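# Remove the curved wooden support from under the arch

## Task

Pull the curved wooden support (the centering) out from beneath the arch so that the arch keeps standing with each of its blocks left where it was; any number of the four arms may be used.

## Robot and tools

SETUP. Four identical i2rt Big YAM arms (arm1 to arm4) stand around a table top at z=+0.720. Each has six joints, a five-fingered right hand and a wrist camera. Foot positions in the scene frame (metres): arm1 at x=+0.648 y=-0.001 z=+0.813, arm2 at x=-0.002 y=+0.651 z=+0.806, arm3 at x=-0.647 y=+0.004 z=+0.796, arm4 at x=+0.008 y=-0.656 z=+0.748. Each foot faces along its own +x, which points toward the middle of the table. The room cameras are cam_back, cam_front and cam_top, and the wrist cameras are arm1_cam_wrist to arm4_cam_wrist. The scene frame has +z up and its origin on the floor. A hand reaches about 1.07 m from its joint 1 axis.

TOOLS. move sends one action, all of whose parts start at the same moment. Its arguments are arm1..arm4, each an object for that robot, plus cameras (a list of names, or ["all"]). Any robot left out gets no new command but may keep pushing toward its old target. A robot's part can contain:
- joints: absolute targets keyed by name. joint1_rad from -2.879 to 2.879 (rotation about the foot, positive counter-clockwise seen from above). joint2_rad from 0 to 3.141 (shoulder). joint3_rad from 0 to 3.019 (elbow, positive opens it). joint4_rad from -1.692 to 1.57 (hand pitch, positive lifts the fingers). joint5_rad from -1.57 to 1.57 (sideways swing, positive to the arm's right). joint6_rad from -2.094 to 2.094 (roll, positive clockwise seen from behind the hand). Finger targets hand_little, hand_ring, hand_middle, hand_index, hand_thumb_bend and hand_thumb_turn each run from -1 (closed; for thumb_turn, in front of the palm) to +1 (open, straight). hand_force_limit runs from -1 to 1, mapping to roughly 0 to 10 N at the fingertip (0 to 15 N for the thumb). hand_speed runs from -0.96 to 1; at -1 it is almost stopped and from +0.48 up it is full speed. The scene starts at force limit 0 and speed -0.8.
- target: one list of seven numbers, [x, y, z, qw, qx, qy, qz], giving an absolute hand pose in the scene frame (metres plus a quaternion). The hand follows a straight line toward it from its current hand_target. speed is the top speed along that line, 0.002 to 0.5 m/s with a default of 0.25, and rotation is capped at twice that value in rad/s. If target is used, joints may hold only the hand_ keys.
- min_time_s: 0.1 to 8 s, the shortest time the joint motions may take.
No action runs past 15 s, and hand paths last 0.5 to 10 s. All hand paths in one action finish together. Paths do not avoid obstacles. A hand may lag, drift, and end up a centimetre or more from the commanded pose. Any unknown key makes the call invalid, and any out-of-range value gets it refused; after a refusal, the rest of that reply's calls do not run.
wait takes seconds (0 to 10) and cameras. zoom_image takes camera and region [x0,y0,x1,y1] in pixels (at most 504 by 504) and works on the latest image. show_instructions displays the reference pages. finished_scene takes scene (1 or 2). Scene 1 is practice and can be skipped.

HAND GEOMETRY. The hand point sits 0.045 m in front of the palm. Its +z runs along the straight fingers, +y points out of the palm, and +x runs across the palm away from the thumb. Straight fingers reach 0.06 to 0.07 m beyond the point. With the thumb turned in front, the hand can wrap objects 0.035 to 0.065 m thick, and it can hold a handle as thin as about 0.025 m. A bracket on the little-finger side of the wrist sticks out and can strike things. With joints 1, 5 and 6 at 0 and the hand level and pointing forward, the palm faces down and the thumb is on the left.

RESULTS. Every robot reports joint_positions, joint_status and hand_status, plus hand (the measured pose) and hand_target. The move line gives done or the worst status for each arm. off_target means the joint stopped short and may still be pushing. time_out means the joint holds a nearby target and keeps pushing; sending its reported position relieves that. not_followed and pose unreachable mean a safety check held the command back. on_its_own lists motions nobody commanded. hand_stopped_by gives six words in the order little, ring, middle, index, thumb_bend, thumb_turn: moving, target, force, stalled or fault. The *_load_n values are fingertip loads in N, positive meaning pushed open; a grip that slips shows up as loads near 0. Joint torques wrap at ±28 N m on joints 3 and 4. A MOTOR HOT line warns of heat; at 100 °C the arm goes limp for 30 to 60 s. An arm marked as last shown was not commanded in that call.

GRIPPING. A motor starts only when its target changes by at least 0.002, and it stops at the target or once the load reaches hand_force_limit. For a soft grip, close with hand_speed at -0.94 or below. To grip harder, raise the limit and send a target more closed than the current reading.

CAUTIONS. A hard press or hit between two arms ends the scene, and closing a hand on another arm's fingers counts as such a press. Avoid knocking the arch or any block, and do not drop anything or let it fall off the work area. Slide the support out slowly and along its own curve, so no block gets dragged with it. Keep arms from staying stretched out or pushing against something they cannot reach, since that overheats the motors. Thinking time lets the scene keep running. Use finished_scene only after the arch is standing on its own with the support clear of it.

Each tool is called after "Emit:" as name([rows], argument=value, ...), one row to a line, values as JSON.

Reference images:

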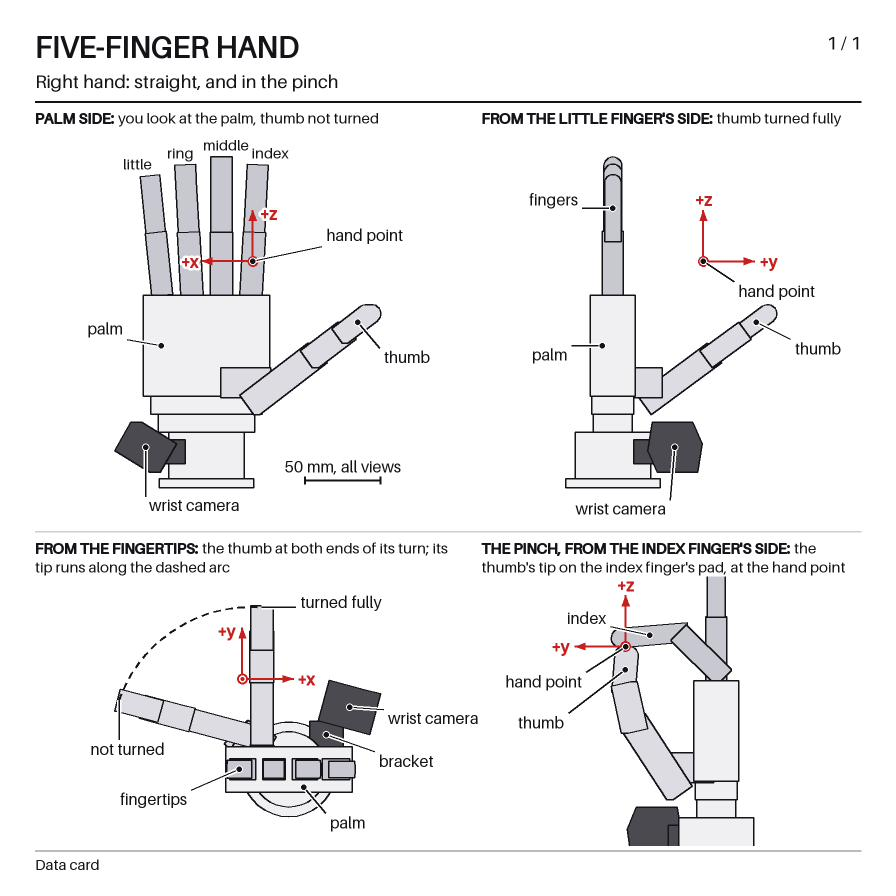

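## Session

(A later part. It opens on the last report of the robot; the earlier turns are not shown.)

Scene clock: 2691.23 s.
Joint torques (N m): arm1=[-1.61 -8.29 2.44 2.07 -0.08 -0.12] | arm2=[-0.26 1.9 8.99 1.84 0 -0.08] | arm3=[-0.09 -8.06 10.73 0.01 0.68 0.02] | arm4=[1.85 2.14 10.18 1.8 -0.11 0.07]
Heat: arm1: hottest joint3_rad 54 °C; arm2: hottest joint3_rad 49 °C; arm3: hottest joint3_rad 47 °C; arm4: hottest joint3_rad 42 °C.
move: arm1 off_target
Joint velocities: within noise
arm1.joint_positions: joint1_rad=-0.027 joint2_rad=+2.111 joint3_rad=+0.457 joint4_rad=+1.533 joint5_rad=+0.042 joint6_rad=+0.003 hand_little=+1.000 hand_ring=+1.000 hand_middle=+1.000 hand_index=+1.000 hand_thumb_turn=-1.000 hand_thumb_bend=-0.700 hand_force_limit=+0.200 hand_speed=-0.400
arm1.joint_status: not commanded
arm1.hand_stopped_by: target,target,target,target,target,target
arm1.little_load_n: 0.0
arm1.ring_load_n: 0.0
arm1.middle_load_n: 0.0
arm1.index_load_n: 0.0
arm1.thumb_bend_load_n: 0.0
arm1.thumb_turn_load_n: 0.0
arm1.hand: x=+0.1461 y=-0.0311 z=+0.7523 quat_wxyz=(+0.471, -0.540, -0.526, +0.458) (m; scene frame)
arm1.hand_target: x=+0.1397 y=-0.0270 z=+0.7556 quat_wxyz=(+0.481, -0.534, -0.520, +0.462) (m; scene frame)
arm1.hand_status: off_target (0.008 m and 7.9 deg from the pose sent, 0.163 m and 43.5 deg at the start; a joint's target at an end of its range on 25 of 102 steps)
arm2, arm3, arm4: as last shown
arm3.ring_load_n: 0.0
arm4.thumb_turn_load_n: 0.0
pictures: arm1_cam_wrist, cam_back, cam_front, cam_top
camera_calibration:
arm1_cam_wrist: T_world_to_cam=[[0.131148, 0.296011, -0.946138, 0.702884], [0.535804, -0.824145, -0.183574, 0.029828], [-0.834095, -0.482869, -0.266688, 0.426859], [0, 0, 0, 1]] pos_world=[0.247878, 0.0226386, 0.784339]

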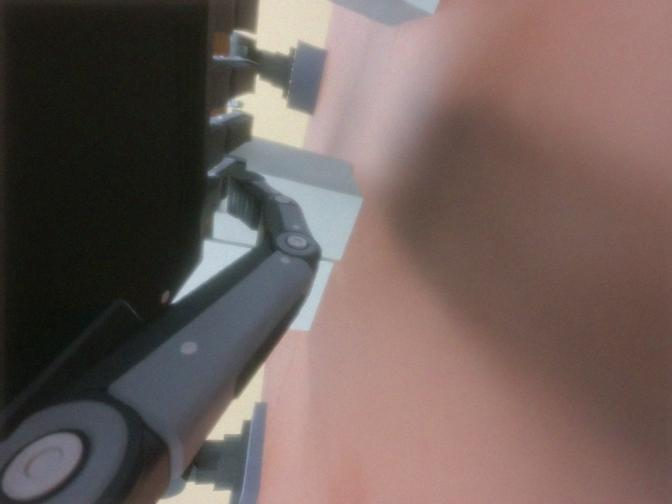

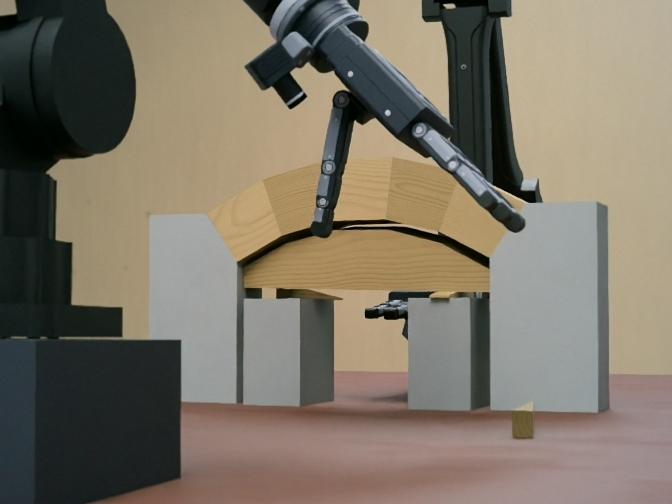

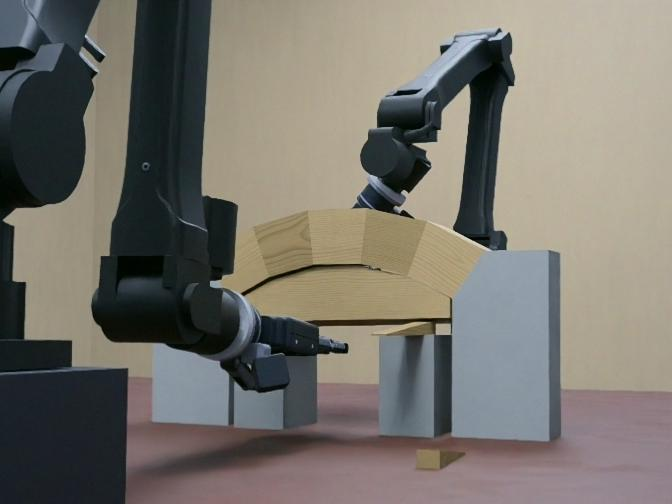

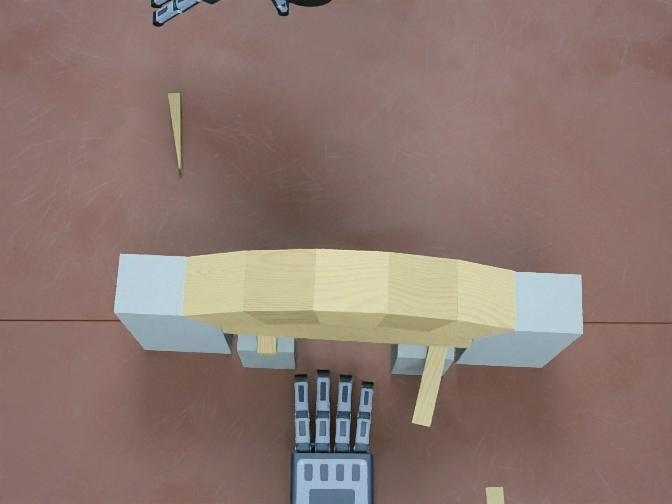

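Emit:
move(arm1={"target": [0.045, -0.020, 0.757, 0.5091, -0.5091, -0.4908, 0.4908], "speed": 0.08}, cameras=["cam_front", "cam_top", "cam_back"])

Emit:
zoom_image(camera="cam_front", region=[220, 280, 480, 400])

Emit:
zoom_image(camera="cam_back", region=[230, 240, 490, 360])

Scene clock: 2714.50 s.
Joint torques (N m): arm1=[-1.55 -10.58 4.67 0.77 -0.24 -0.1] | arm2=[-0.21 2.08 8.98 1.83 0 -0.08] | arm3=[-0.09 -8.06 10.74 0.01 0.68 0.03] | arm4=[0.73 3.25 10.15 1.7 -0.12 0.14]
Heat: arm1: hottest joint3_rad 50 °C; arm2: hottest joint3_rad 49 °C; arm3: hottest joint3_rad 47 °C; arm4: hottest joint3_rad 42 °C.
move: arm1 done
Joint velocities: within noise
arm1.joint_positions: joint1_rad=-0.045 joint2_rad=+2.210 joint3_rad=+0.701 joint4_rad=+1.524 joint5_rad=+0.029 joint6_rad=+0.003 hand_little=+1.000 hand_ring=+1.000 hand_middle=+1.000 hand_index=+1.000 hand_thumb_turn=-1.000 hand_thumb_bend=-0.700 hand_force_limit=+0.200 hand_speed=-0.400
arm1.joint_status: not commanded
arm1.hand_stopped_by: target,target,target,target,target,target
arm1.little_load_n: 0.0
arm1.ring_load_n: 0.0
arm1.middle_load_n: 0.0
arm1.index_load_n: 0.0
arm1.thumb_bend_load_n: 0.0
arm1.thumb_turn_load_n: 0.0
arm1.hand: x=+0.0525 y=-0.0242 z=+0.7607 quat_wxyz=(+0.507, -0.509, -0.491, +0.493) (m; scene frame)
arm1.hand_target: x=+0.0453 y=-0.0200 z=+0.7571 quat_wxyz=(+0.509, -0.509, -0.491, +0.491) (m; scene frame)
arm1.hand_status: done (0.009 m and 0.4 deg from the pose sent, 0.102 m and 7.9 deg at the start)
arm2, arm3, arm4: as last shown
pictures: cam_back, cam_front, cam_top

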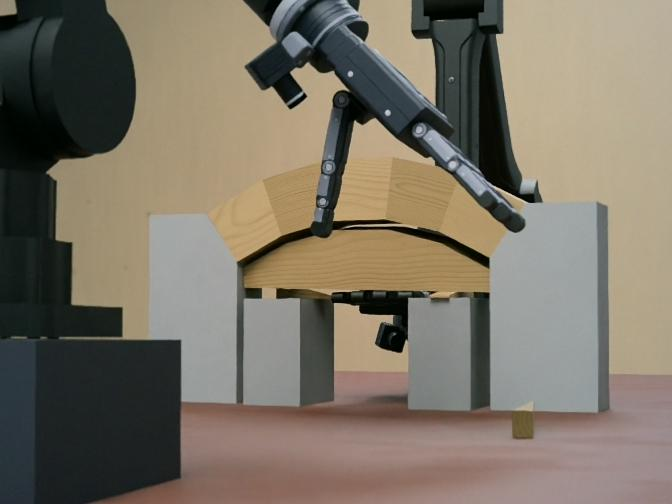

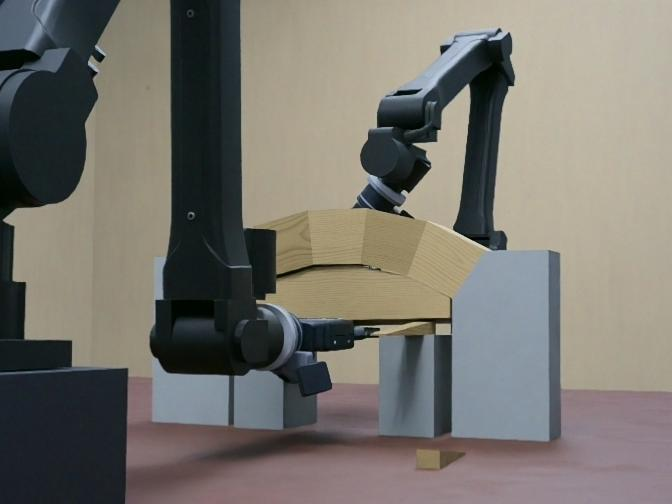

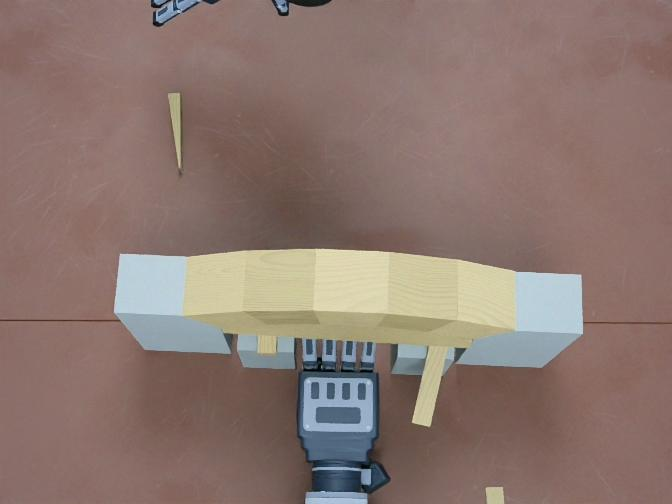

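Scaled by 1.938.

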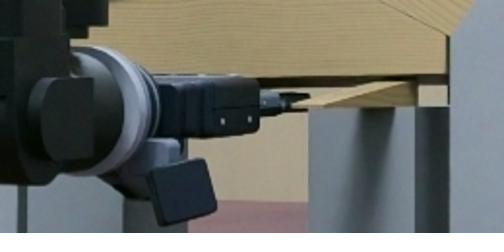

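Scaled by 1.938.

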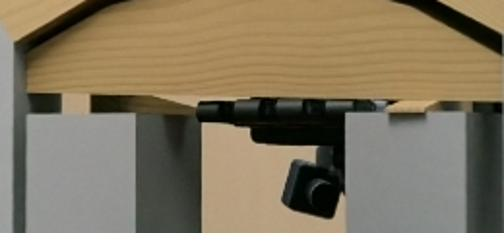

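Emit:
move(arm1={"target": [0.045, -0.020, 0.764, 0.5091, -0.5091, -0.4908, 0.4908], "speed": 0.03}, cameras=["cam_front", "cam_back"])

Emit:
zoom_image(camera="cam_front", region=[260, 250, 480, 350])

Emit:
zoom_image(camera="cam_back", region=[230, 210, 490, 320])

Scene clock: 2731.73 s.
Joint torques (N m): arm1=[-1.61 -12.45 4.01 0.77 -0.24 -0.1] | arm2=[-0.21 1.96 9.02 1.83 -0.01 -0.08] | arm3=[-0.15 -8.06 10.73 0.02 0.68 0.02] | arm4=[0.5 2.78 10.28 1.77 -0.1 0.03]
Heat: arm1: hottest joint3_rad 48 °C; arm2: hottest joint3_rad 49 °C; arm3: hottest joint3_rad 47 °C; arm4: hottest joint3_rad 42 °C.
move: arm1 off_target
Joint velocities: within noise
arm1.joint_positions: joint1_rad=-0.045 joint2_rad=+2.210 joint3_rad=+0.702 joint4_rad=+1.509 joint5_rad=+0.029 joint6_rad=+0.003 hand_little=+1.000 hand_ring=+1.000 hand_middle=+1.000 hand_index=+1.000 hand_thumb_turn=-1.000 hand_thumb_bend=-0.700 hand_force_limit=+0.200 hand_speed=-0.400
arm1.joint_status: not commanded
arm1.hand_stopped_by: target,target,target,target,target,target
arm1.little_load_n: 0.0
arm1.ring_load_n: 0.0
arm1.middle_load_n: 0.0
arm1.index_load_n: 0.0
arm1.thumb_bend_load_n: 0.5
arm1.thumb_turn_load_n: 0.0
arm1.hand: x=+0.0533 y=-0.0242 z=+0.7567 quat_wxyz=(+0.503, -0.512, -0.495, +0.490) (m; scene frame)
arm1.hand_target: x=+0.0451 y=-0.0200 z=+0.7642 quat_wxyz=(+0.509, -0.509, -0.491, +0.491) (m; scene frame)
arm1.hand_status: off_target (0.012 m and 0.9 deg from the pose sent, 0.009 m and 0.4 deg at the start)
arm2, arm3, arm4: as last shown
arm2.little_load_n: -0.5
pictures: cam_back, cam_front

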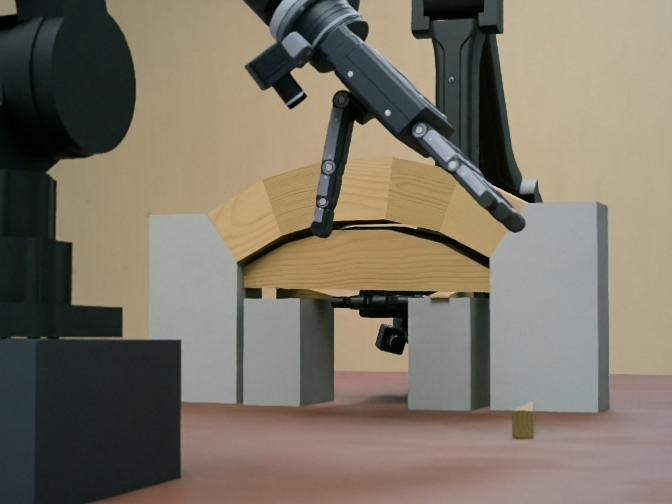

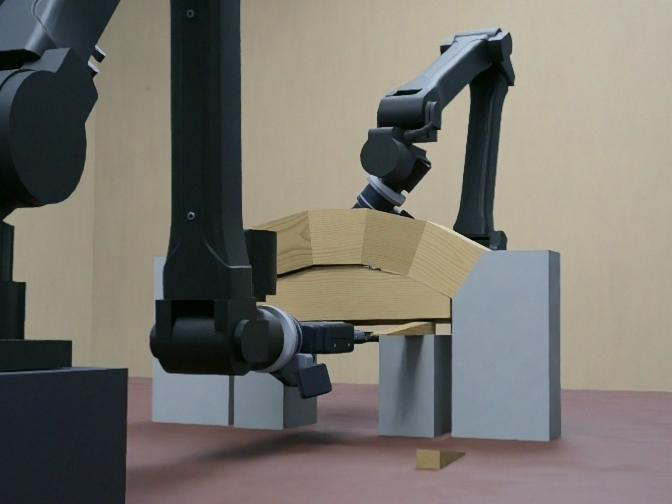

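Scaled by 2.291.

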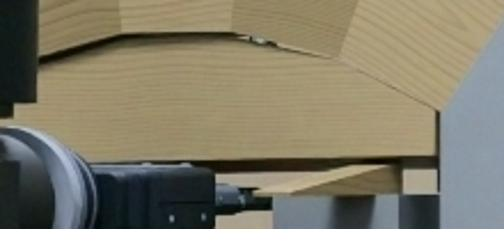

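Scaled by 1.938.

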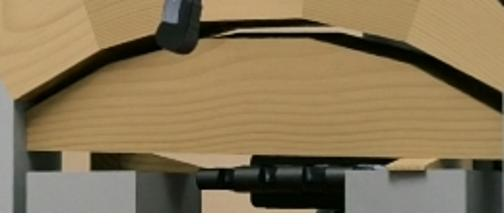

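Emit:
move(arm1={"target": [0.045, -0.020, 0.772, 0.5091, -0.5091, -0.4908, 0.4908], "speed": 0.03})

Emit:
move(arm1={"target": [0.045, -0.020, 0.778, 0.5091, -0.5091, -0.4908, 0.4908], "speed": 0.03}, cameras=["cam_front", "cam_back"])

Emit:
zoom_image(camera="cam_front", region=[260, 250, 480, 350])

Emit:
zoom_image(camera="cam_back", region=[230, 210, 490, 320])

Scene clock: 2741.67 s.
Joint torques (N m): arm1=[-1.55 -13.45 3.43 0.77 -0.23 -0.1] | arm2=[-0.21 2.02 8.99 1.83 0 -0.08] | arm3=[-0.09 -8.06 10.73 0.01 0.68 0.03] | arm4=[1.14 2.32 10.24 1.52 -0.14 0.07]
Heat: arm1: hottest joint3_rad 47 °C; arm2: hottest joint3_rad 49 °C; arm3: hottest joint3_rad 47 °C; arm4: hottest joint3_rad 42 °C.
move: arm1 off_target
Joint velocities: within noise
arm1.joint_positions: joint1_rad=-0.045 joint2_rad=+2.195 joint3_rad=+0.702 joint4_rad=+1.490 joint5_rad=+0.029 joint6_rad=+0.003 hand_little=+1.000 hand_ring=+1.000 hand_middle=+1.000 hand_index=+1.000 hand_thumb_turn=-1.000 hand_thumb_bend=-0.700 hand_force_limit=+0.200 hand_speed=-0.400
arm1.joint_status: not commanded
arm1.hand_stopped_by: target,target,target,target,target,target
arm1.little_load_n: 0.0
arm1.ring_load_n: 0.0
arm1.middle_load_n: 0.0
arm1.index_load_n: 0.0
arm1.thumb_bend_load_n: 0.0
arm1.thumb_turn_load_n: 0.0
arm1.hand: x=+0.0518 y=-0.0242 z=+0.7601 quat_wxyz=(+0.502, -0.513, -0.496, +0.489) (m; scene frame)
arm1.hand_target: x=+0.0451 y=-0.0201 z=+0.7721 quat_wxyz=(+0.509, -0.509, -0.491, +0.491) (m; scene frame)
arm1.hand_status: off_target (0.014 m and 1.1 deg from the pose sent, 0.018 m and 0.9 deg at the start)
arm2, arm3, arm4: as last shown
arm2.little_load_n: 0.0
arm3.ring_load_n: -0.5
pictures: none

Scene clock: 2742.63 s.
Joint torques (N m): arm1=[-1.55 -14.04 3.04 0.92 -0.22 -0.1] | arm2=[-0.21 2.14 9.01 1.81 0 -0.08] | arm3=[-0.09 -8.12 10.73 0.01 0.68 0.03] | arm4=[0.67 2.96 10.15 1.69 -0.19 0.03]
Heat: arm1: hottest joint3_rad 47 °C; arm2: hottest joint3_rad 49 °C; arm3: hottest joint3_rad 47 °C; arm4: hottest joint3_rad 42 °C.
move: arm1 off_target
Joint velocities: within noise
arm1.joint_positions: joint1_rad=-0.045 joint2_rad=+2.182 joint3_rad=+0.702 joint4_rad=+1.472 joint5_rad=+0.029 joint6_rad=+0.003 hand_little=+1.000 hand_ring=+1.000 hand_middle=+1.000 hand_index=+1.000 hand_thumb_turn=-1.000 hand_thumb_bend=-0.700 hand_force_limit=+0.200 hand_speed=-0.400
arm1.joint_status: not commanded
arm1.hand_stopped_by: target,target,target,target,target,target
arm1.little_load_n: -0.5
arm1.ring_load_n: 0.0
arm1.middle_load_n: 0.0
arm1.index_load_n: -1.0
arm1.thumb_bend_load_n: 0.0
arm1.thumb_turn_load_n: 0.0
arm1.hand: x=+0.0507 y=-0.0239 z=+0.7625 quat_wxyz=(+0.501, -0.515, -0.497, +0.487) (m; scene frame)
arm1.hand_target: x=+0.0450 y=-0.0199 z=+0.7781 quat_wxyz=(+0.509, -0.509, -0.491, +0.491) (m; scene frame)
arm1.hand_status: off_target (0.017 m and 1.4 deg from the pose sent, 0.020 m and 1.1 deg at the start)
arm2, arm3, arm4: as last shown
arm3.ring_load_n: 0.0
pictures: cam_back, cam_front

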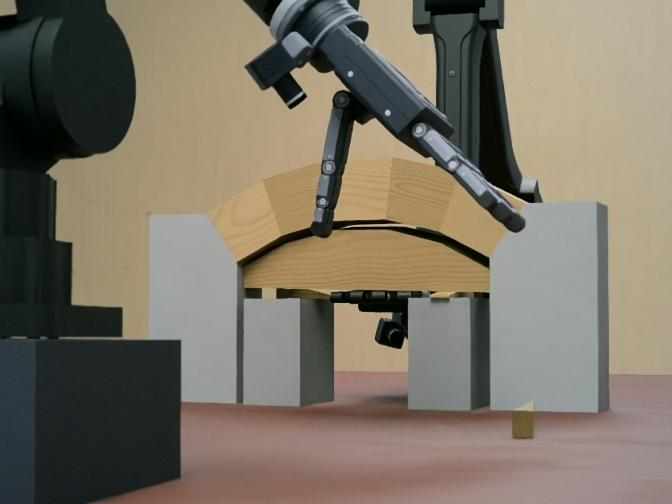

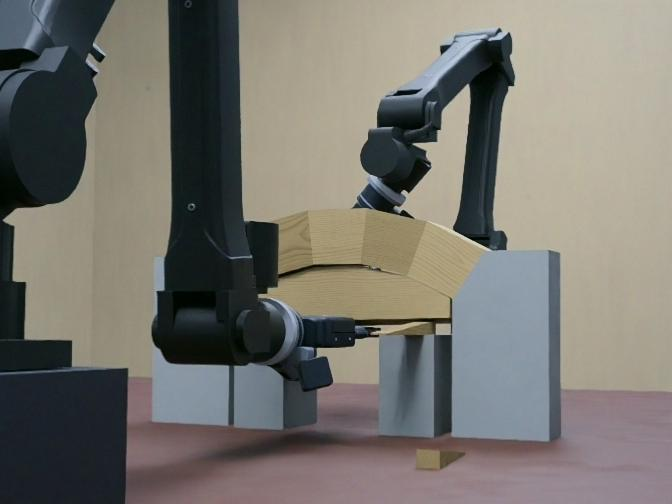

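Scaled by 2.291.

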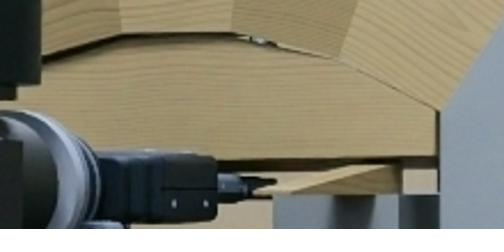

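Scaled by 1.938.

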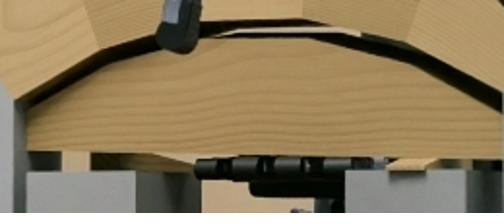

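Emit:
move(arm1={"target": [0.045, -0.020, 0.784, 0.5091, -0.5091, -0.4908, 0.4908], "speed": 0.03}, cameras=["cam_front", "cam_back"])

Emit:
zoom_image(camera="cam_front", region=[260, 250, 480, 350])

Emit:
zoom_image(camera="cam_back", region=[230, 210, 490, 320])

Scene clock: 2749.57 s.
Joint torques (N m): arm1=[-1.55 -14.56 2.89 1.13 -0.22 -0.07] | arm2=[-0.21 2.02 8.99 1.81 -0.01 -0.08] | arm3=[-0.09 -8.06 10.73 0.01 0.68 0.02] | arm4=[1.55 2.67 10.02 1.68 -0.14 -0.04]
Heat: arm1: hottest joint3_rad 46 °C; arm2: hottest joint3_rad 49 °C; arm3: hottest joint3_rad 47 °C; arm4: hottest joint3_rad 42 °C.
move: arm1 off_target
Joint velocities: within noise
arm1.joint_positions: joint1_rad=-0.045 joint2_rad=+2.169 joint3_rad=+0.699 joint4_rad=+1.451 joint5_rad=+0.029 joint6_rad=+0.001 hand_little=+1.000 hand_ring=+1.000 hand_middle=+1.000 hand_index=+1.000 hand_thumb_turn=-1.000 hand_thumb_bend=-0.700 hand_force_limit=+0.200 hand_speed=-0.400
arm1.joint_status: not commanded
arm1.hand_stopped_by: target,target,target,target,target,target
arm1.little_load_n: 0.0
arm1.ring_load_n: 0.0
arm1.middle_load_n: 0.0
arm1.index_load_n: -2.0
arm1.thumb_bend_load_n: 0.0
arm1.thumb_turn_load_n: 0.0
arm1.hand: x=+0.0510 y=-0.0238 z=+0.7634 quat_wxyz=(+0.499, -0.517, -0.500, +0.484) (m; scene frame)
arm1.hand_target: x=+0.0451 y=-0.0200 z=+0.7838 quat_wxyz=(+0.509, -0.509, -0.491, +0.491) (m; scene frame)
arm1.hand_status: off_target (0.022 m and 2.0 deg from the pose sent, 0.023 m and 1.4 deg at the start)
arm2.joint_positions: joint1_rad=-0.011 joint2_rad=+0.646 joint3_rad=+1.374 joint4_rad=-1.418 joint5_rad=+0.091 joint6_rad=-0.991 hand_little=+1.000 hand_ring=+1.000 hand_middle=+1.000 hand_index=+1.000 hand_thumb_turn=+1.000 hand_thumb_bend=+1.000 hand_force_limit=+0.000 hand_speed=-0.800
arm2.joint_status: not commanded
arm2.hand_stopped_by: target,target,target,target,target,target
arm2.little_load_n: 0.5
arm2.ring_load_n: 0.0
arm2.middle_load_n: 0.5
arm2.index_load_n: 0.0
arm2.thumb_bend_load_n: -0.5
arm2.thumb_turn_load_n: 0.0
arm2.hand: x=-0.0608 y=+0.4410 z=+1.2592 quat_wxyz=(+0.243, +0.401, -0.810, +0.352) (m; scene frame)
arm2.hand_target: x=-0.0608 y=+0.4412 z=+1.2694 quat_wxyz=(+0.248, +0.398, -0.806, +0.362) (m; scene frame)
arm2.hand_status: not commanded
arm3: as last shown
arm4.joint_positions: joint1_rad=+0.111 joint2_rad=+0.644 joint3_rad=+1.326 joint4_rad=-1.552 joint5_rad=-0.099 joint6_rad=-1.379 hand_little=+1.000 hand_ring=+1.000 hand_middle=+1.000 hand_index=+1.000 hand_thumb_turn=+1.000 hand_thumb_bend=+1.000 hand_force_limit=+0.000 hand_speed=-0.800
arm4.joint_status: not commanded
arm4.hand_stopped_by: target,target,target,target,target,target
arm4.little_load_n: 0.0
arm4.ring_load_n: -0.5
arm4.middle_load_n: 0.0
arm4.index_load_n: 0.0
arm4.thumb_bend_load_n: 0.0
arm4.thumb_turn_load_n: 0.0
arm4.hand: x=+0.0120 y=-0.4479 z=+1.1632 quat_wxyz=(-0.303, +0.666, +0.663, +0.155) (m; scene frame)
arm4.hand_target: x=+0.0119 y=-0.4466 z=+1.1755 quat_wxyz=(-0.315, +0.662, +0.660, +0.163) (m; scene frame)
arm4.hand_status: not commanded
pictures: cam_back, cam_front

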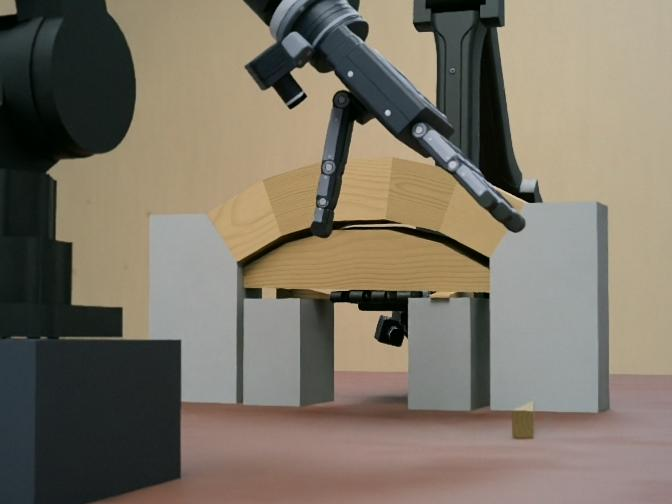

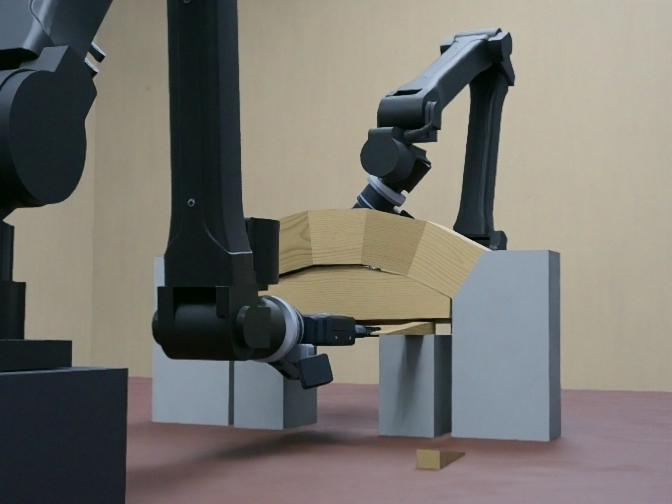

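Scaled by 2.291.

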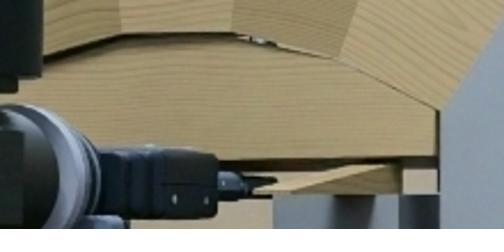

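Scaled by 1.938.

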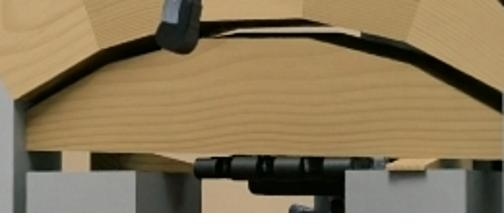

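Emit:
move(arm1={"target": [0.045, -0.020, 0.787, 0.5218, -0.4961, -0.4773, 0.5040], "speed": 0.03}, cameras=["cam_front", "cam_back"])

Emit:
zoom_image(camera="cam_front", region=[260, 250, 480, 350])

Emit:
zoom_image(camera="cam_back", region=[230, 210, 490, 320])

Scene clock: 2791.23 s.
Joint torques (N m): arm1=[-1.61 -12.16 3 2.97 -0.23 -0.05] | arm2=[-0.21 1.96 8.99 1.83 0 -0.08] | arm3=[-0.09 -8.06 10.73 0.01 0.68 0.03] | arm4=[1.32 2.73 10.33 1.76 -0.08 0.09]
Heat: arm1: hottest joint3_rad 42 °C; arm2: hottest joint3_rad 49 °C; arm3: hottest joint3_rad 48 °C; arm4: hottest joint3_rad 42 °C.
move: arm1 off_target
Joint velocities: within noise
arm1.joint_positions: joint1_rad=-0.045 joint2_rad=+2.176 joint3_rad=+0.699 joint4_rad=+1.483 joint5_rad=+0.029 joint6_rad=+0.000 hand_little=+1.000 hand_ring=+1.000 hand_middle=+1.000 hand_index=+1.000 hand_thumb_turn=-1.000 hand_thumb_bend=-0.700 hand_force_limit=+0.200 hand_speed=-0.400
arm1.joint_status: not commanded
arm1.hand_stopped_by: target,target,target,target,target,target
arm1.little_load_n: -0.5
arm1.ring_load_n: -0.5
arm1.middle_load_n: -1.0
arm1.index_load_n: -1.0
arm1.thumb_bend_load_n: 0.0
arm1.thumb_turn_load_n: 0.0
arm1.hand: x=+0.0500 y=-0.0237 z=+0.7684 quat_wxyz=(+0.506, -0.510, -0.494, +0.490) (m; scene frame)
arm1.hand_target: x=+0.0453 y=-0.0201 z=+0.7867 quat_wxyz=(+0.522, -0.496, -0.478, +0.504) (m; scene frame)
arm1.hand_status: off_target (0.020 m and 3.5 deg from the pose sent, 0.025 m and 5.0 deg at the start)
arm2, arm4: as last shown
arm2.little_load_n: 0.0
arm2.middle_load_n: 0.0
arm2.thumb_bend_load_n: 0.0
arm3.joint_positions: joint1_rad=-0.123 joint2_rad=+1.274 joint3_rad=+0.821 joint4_rad=-1.057 joint5_rad=+0.777 joint6_rad=+1.432 hand_little=+1.000 hand_ring=+1.000 hand_middle=+1.000 hand_index=+1.000 hand_thumb_turn=-1.000 hand_thumb_bend=+1.000 hand_force_limit=+0.200 hand_speed=-0.400
arm3.joint_status: not commanded
arm3.hand_stopped_by: target,target,target,target,target,target
arm3.little_load_n: 0.0
arm3.ring_load_n: 0.0
arm3.middle_load_n: 0.0
arm3.index_load_n: 0.0
arm3.thumb_bend_load_n: 0.0
arm3.thumb_turn_load_n: 0.0
arm3.hand: x=-0.2991 y=-0.1226 z=+0.8813 quat_wxyz=(+0.024, +0.008, -0.925, +0.380) (m; scene frame)
arm3.hand_target: x=-0.2806 y=-0.1199 z=+0.9002 quat_wxyz=(+0.000, +0.000, -0.924, +0.382) (m; scene frame)
arm3.hand_status: not commanded
arm4.ring_load_n: 0.0
pictures: cam_back, cam_front

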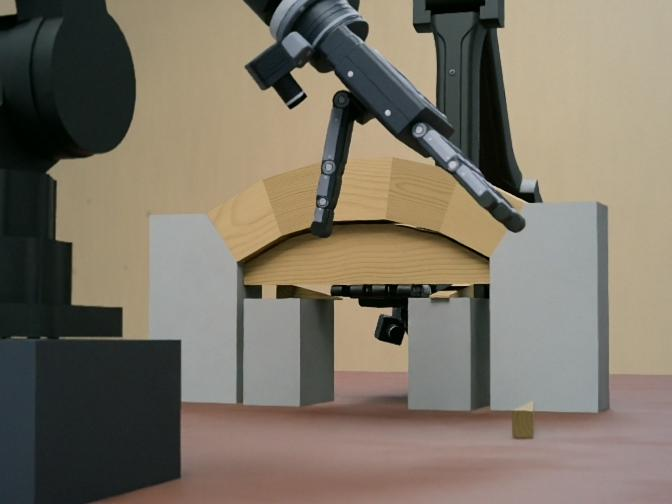

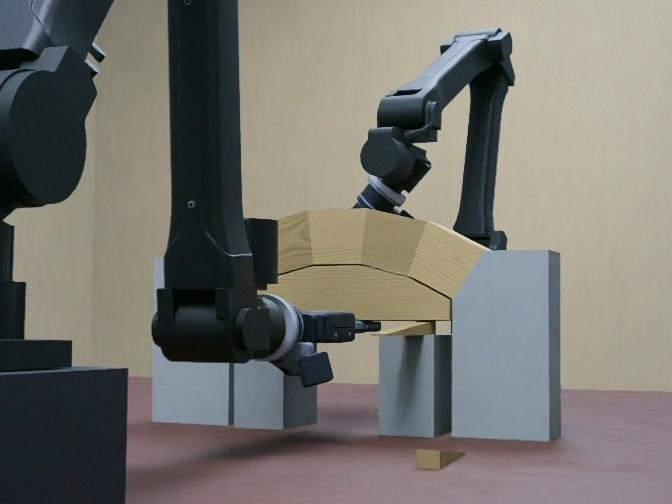

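Scaled by 2.291.

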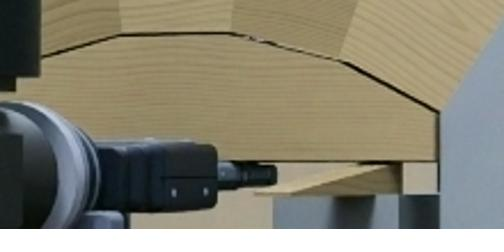

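Scaled by 1.938.

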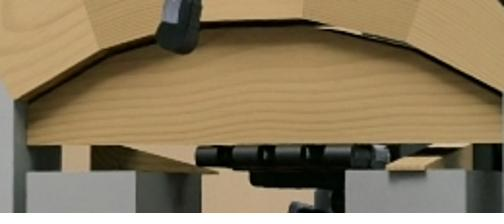

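Emit:
move(arm1={"target": [0.060, -0.020, 0.778, 0.5180, -0.5000, -0.4817, 0.4998], "speed": 0.03}, cameras=["cam_front", "cam_back"])

Emit:
zoom_image(camera="cam_front", region=[260, 250, 480, 350])

Emit:
zoom_image(camera="cam_back", region=[230, 210, 490, 320])

Scene clock: 2800.53 s.
Joint torques (N m): arm1=[-1.55 -11.28 2.39 2.62 -0.17 -0.05] | arm2=[-0.21 2.08 8.96 1.8 0 -0.08] | arm3=[-0.15 -8.06 10.73 0.01 0.68 0.02] | arm4=[1.55 2.02 10.07 1.91 -0.11 0.11]
Heat: arm1: hottest joint3_rad 42 °C; arm2: hottest joint3_rad 49 °C; arm3: hottest joint3_rad 48 °C; arm4: hottest joint3_rad 42 °C.
move: arm1 off_target
Joint velocities: within noise
arm1.joint_positions: joint1_rad=-0.045 joint2_rad=+2.177 joint3_rad=+0.669 joint4_rad=+1.517 joint5_rad=+0.027 joint6_rad=-0.001 hand_little=+1.000 hand_ring=+1.000 hand_middle=+1.000 hand_index=+1.000 hand_thumb_turn=-1.000 hand_thumb_bend=-0.700 hand_force_limit=+0.200 hand_speed=-0.400
arm1.joint_status: not commanded
arm1.hand_stopped_by: target,target,target,target,target,target
arm1.little_load_n: 0.0
arm1.ring_load_n: -0.5
arm1.middle_load_n: -1.5
arm1.index_load_n: -1.0
arm1.thumb_bend_load_n: 0.0
arm1.thumb_turn_load_n: 0.0
arm1.hand: x=+0.0616 y=-0.0241 z=+0.7676 quat_wxyz=(+0.506, -0.509, -0.494, +0.491) (m; scene frame)
arm1.hand_target: x=+0.0601 y=-0.0201 z=+0.7780 quat_wxyz=(+0.517, -0.501, -0.483, +0.499) (m; scene frame)
arm1.hand_status: off_target (0.011 m and 2.5 deg from the pose sent, 0.014 m and 2.6 deg at the start; a joint's target at an end of its range on 18 of 32 steps)
arm2, arm3, arm4: as last shown
arm2.little_load_n: 0.5
pictures: cam_back, cam_front

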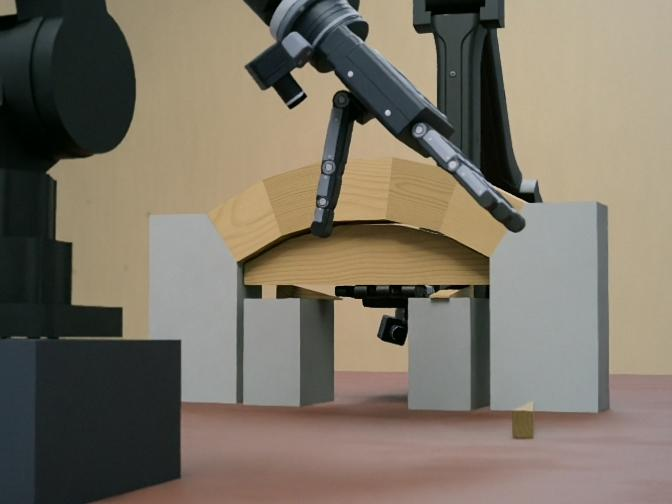

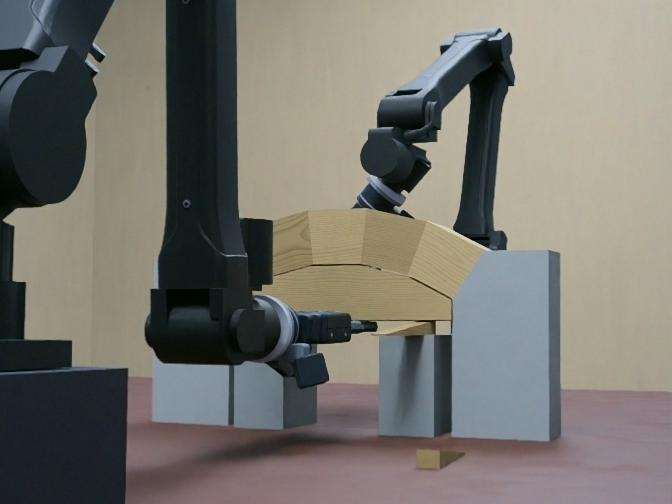

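Scaled by 2.291.

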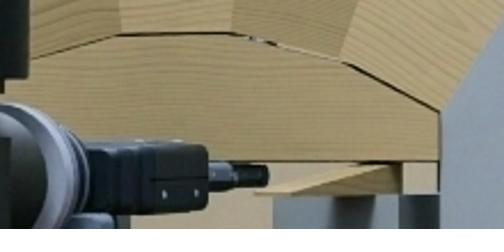

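Scaled by 1.938.

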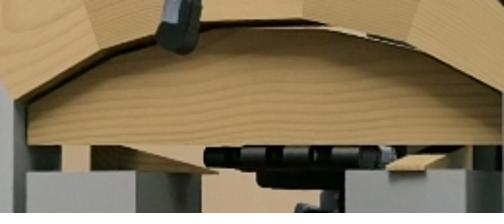

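Emit:
move(arm1={"target": [0.082, -0.020, 0.777, 0.5218, -0.4961, -0.4773, 0.5040], "speed": 0.03}, cameras=["cam_front", "cam_back", "cam_top"])

Emit:
zoom_image(camera="cam_front", region=[260, 250, 480, 350])

Emit:
zoom_image(camera="cam_back", region=[230, 210, 490, 320])

Scene clock: 2814.70 s.
Joint torques (N m): arm1=[-1.67 -12.63 1.54 2.07 -0.23 -0.06] | arm2=[-0.21 2.02 8.99 1.83 0 -0.08] | arm3=[-0.09 -8.06 10.73 0.01 0.68 0.03] | arm4=[0.15 2.78 10.24 1.63 -0.13 0.03]
Heat: arm1: hottest joint3_rad 41 °C; arm2: hottest joint3_rad 49 °C; arm3: hottest joint3_rad 48 °C; arm4: hottest joint3_rad 42 °C.
move: arm1 off_target
Joint velocities: within noise
arm1.joint_positions: joint1_rad=-0.046 joint2_rad=+2.171 joint3_rad=+0.613 joint4_rad=+1.533 joint5_rad=+0.026 joint6_rad=-0.001 hand_little=+1.000 hand_ring=+1.000 hand_middle=+1.000 hand_index=+1.000 hand_thumb_turn=-1.000 hand_thumb_bend=-0.700 hand_force_limit=+0.200 hand_speed=-0.400
arm1.joint_status: not commanded
arm1.hand_stopped_by: target,target,target,target,target,target
arm1.little_load_n: 0.0
arm1.ring_load_n: -0.5
arm1.middle_load_n: 0.0
arm1.index_load_n: -0.5
arm1.thumb_bend_load_n: 0.0
arm1.thumb_turn_load_n: 0.0
arm1.hand: x=+0.0846 y=-0.0240 z=+0.7596 quat_wxyz=(+0.497, -0.517, -0.503, +0.482) (m; scene frame)
arm1.hand_target: x=+0.0817 y=-0.0201 z=+0.7771 quat_wxyz=(+0.509, -0.508, -0.491, +0.491) (m; scene frame)
arm1.hand_status: off_target (0.018 m and 5.4 deg from the pose sent, 0.023 m and 3.4 deg at the start; a joint's target at an end of its range on 37 of 37 steps)
arm2, arm3, arm4: as last shown
arm2.little_load_n: 0.0
arm3.thumb_bend_load_n: -0.5
pictures: cam_back, cam_front, cam_top

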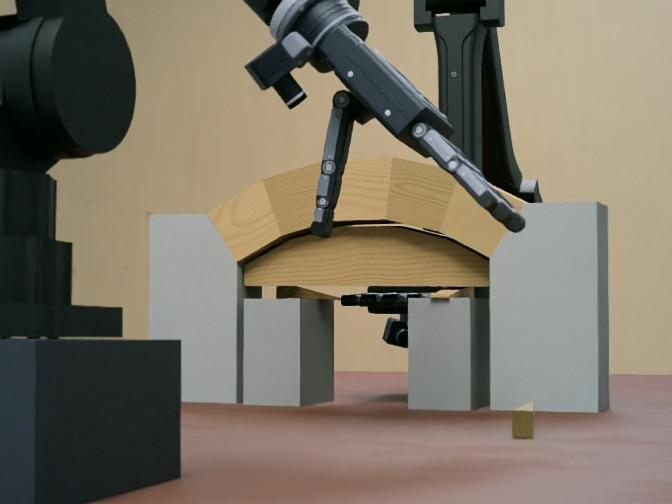

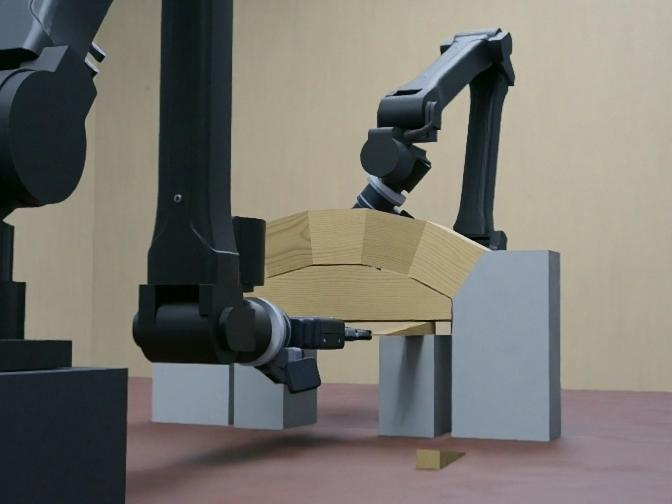

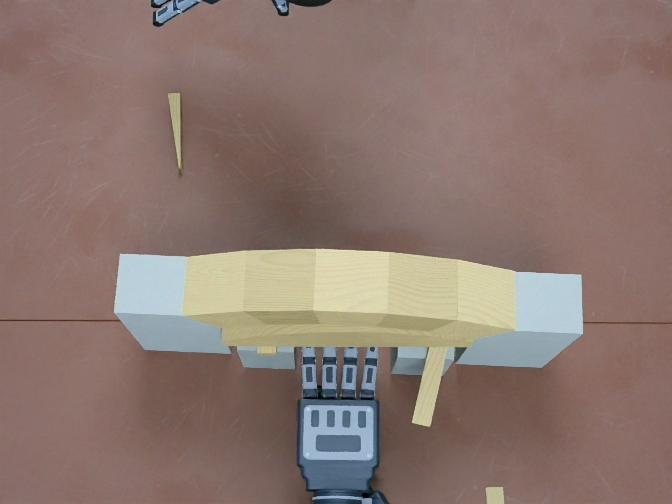

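Scaled by 2.291.

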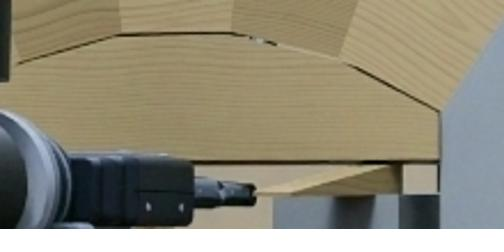

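Scaled by 1.938.

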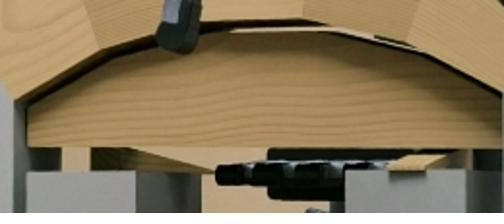

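Emit:
move(arm1={"target": [0.094, -0.020, 0.772, 0.5091, -0.5091, -0.4908, 0.4908], "speed": 0.03}, arm3={"joints": {"joint1_rad": 0.08, "joint4_rad": -0.1, "joint5_rad": 0.0, "joint6_rad": 0.0, "hand_thumb_turn": -1.0, "hand_thumb_bend": -0.7, "hand_speed": -0.4}, "min_time_s": 3}, cameras=["arm3_cam_wrist", "cam_top", "cam_front", "cam_back"])

Scene clock: 2843.57 s.
Joint torques (N m): arm1=[-1.61 -12.4 1.33 2.07 -0.18 -0.05] | arm2=[-0.21 1.96 8.99 1.84 -0.01 -0.08] | arm3=[-0.09 -9.64 12.04 2.28 0.02 -0.27] | arm4=[1.44 2.9 10.37 1.83 -0.17 0.02]
Heat: arm1: hottest joint3_rad 40 °C; arm2: hottest joint3_rad 49 °C; arm3: hottest joint3_rad 48 °C; arm4: hottest joint3_rad 42 °C.
move: arm1 off_target; arm3 done
Joint velocities: within noise
arm1.joint_positions: joint1_rad=-0.046 joint2_rad=+2.166 joint3_rad=+0.583 joint4_rad=+1.533 joint5_rad=+0.026 joint6_rad=-0.001 hand_little=+1.000 hand_ring=+1.000 hand_middle=+1.000 hand_index=+1.000 hand_thumb_turn=-1.000 hand_thumb_bend=-0.700 hand_force_limit=+0.200 hand_speed=-0.400
arm1.joint_status: not commanded
arm1.hand_stopped_by: target,target,target,target,target,target
arm1.little_load_n: 0.0
arm1.ring_load_n: 0.0
arm1.middle_load_n: 0.0
arm1.index_load_n: 0.0
arm1.thumb_bend_load_n: 0.0
arm1.thumb_turn_load_n: 0.0
arm1.hand: x=+0.0971 y=-0.0240 z=+0.7546 quat_wxyz=(+0.491, -0.523, -0.509, +0.476) (m; scene frame)
arm1.hand_target: x=+0.0938 y=-0.0201 z=+0.7719 quat_wxyz=(+0.503, -0.514, -0.497, +0.485) (m; scene frame)
arm1.hand_status: off_target (0.018 m and 3.8 deg from the pose sent, 0.016 m and 2.4 deg at the start; a joint's target at an end of its range on 68 of 68 steps)
arm2, arm4: as last shown
arm3.joint_positions: joint1_rad=+0.067 joint2_rad=+1.274 joint3_rad=+0.821 joint4_rad=-0.117 joint5_rad=+0.001 joint6_rad=+0.015 hand_little=+1.000 hand_ring=+1.000 hand_middle=+1.000 hand_index=+1.000 hand_thumb_turn=-1.000 hand_thumb_bend=-0.700 hand_force_limit=+0.200 hand_speed=-0.400
arm3.joint_status: all done
arm3.hand_stopped_by: target,target,target,target,target,target
arm3.little_load_n: 0.0
arm3.ring_load_n: 0.0
arm3.middle_load_n: 0.0
arm3.index_load_n: 0.0
arm3.thumb_bend_load_n: 0.0
arm3.thumb_turn_load_n: 0.0
arm3.hand: x=-0.1360 y=+0.0803 z=+0.9390 quat_wxyz=(-0.351, +0.645, -0.600, +0.318) (m; scene frame)
arm3.hand_target: x=-0.1193 y=+0.0882 z=+0.9685 quat_wxyz=(-0.373, +0.642, -0.579, +0.337) (m; scene frame)
arm3.hand_status: not commanded
pictures: arm3_cam_wrist, cam_back, cam_front, cam_top
camera_calibration:
arm3_cam_wrist: T_world_to_cam=[[-0.516567, -0.336637, -0.787296, 0.689115], [-0.592449, 0.804362, 0.0447882, -0.184365], [0.618193, 0.489569, -0.614947, 0.739187], [0, 0, 0, 1]] pos_world=[-0.210214, 0.0183949, 1.00536]

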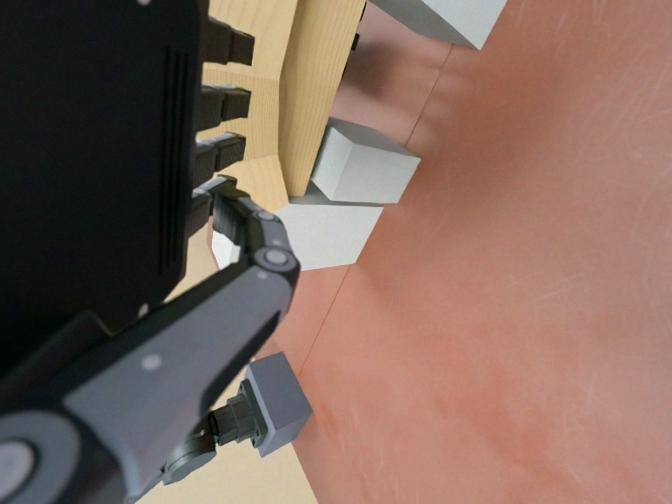

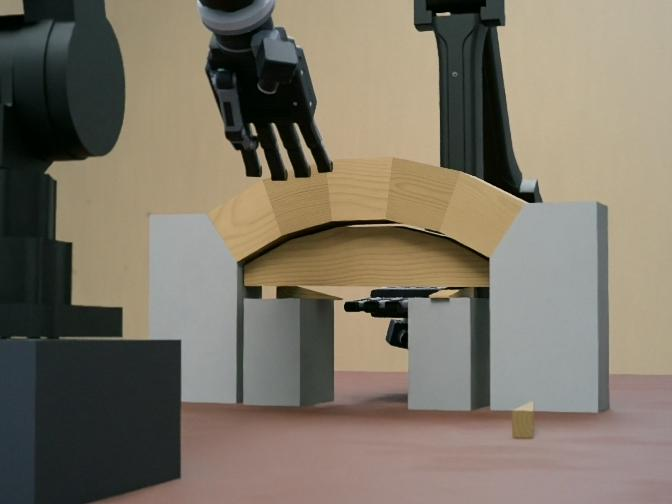

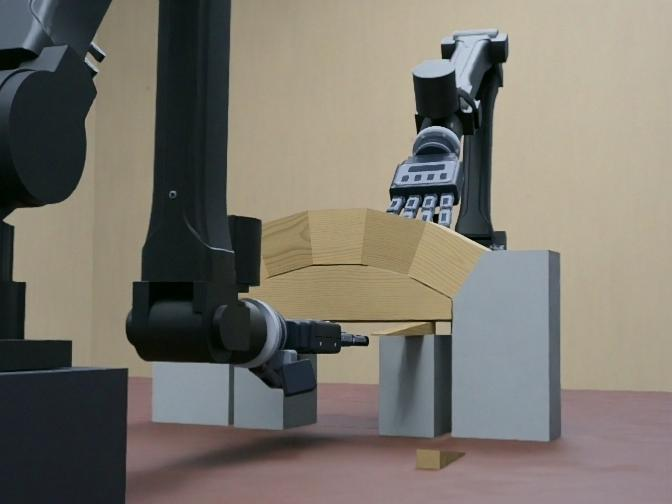

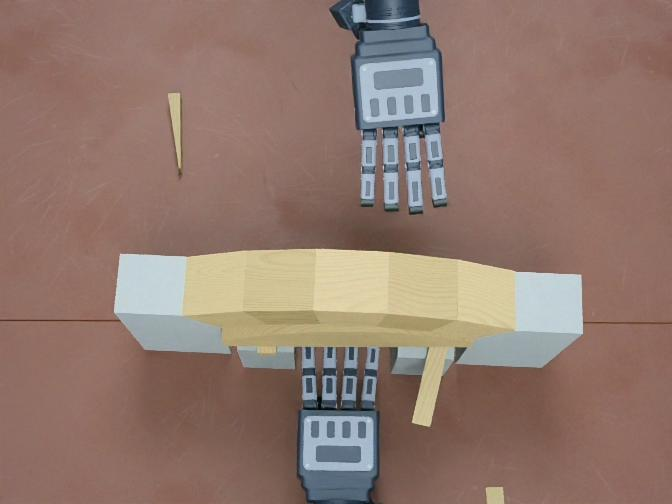

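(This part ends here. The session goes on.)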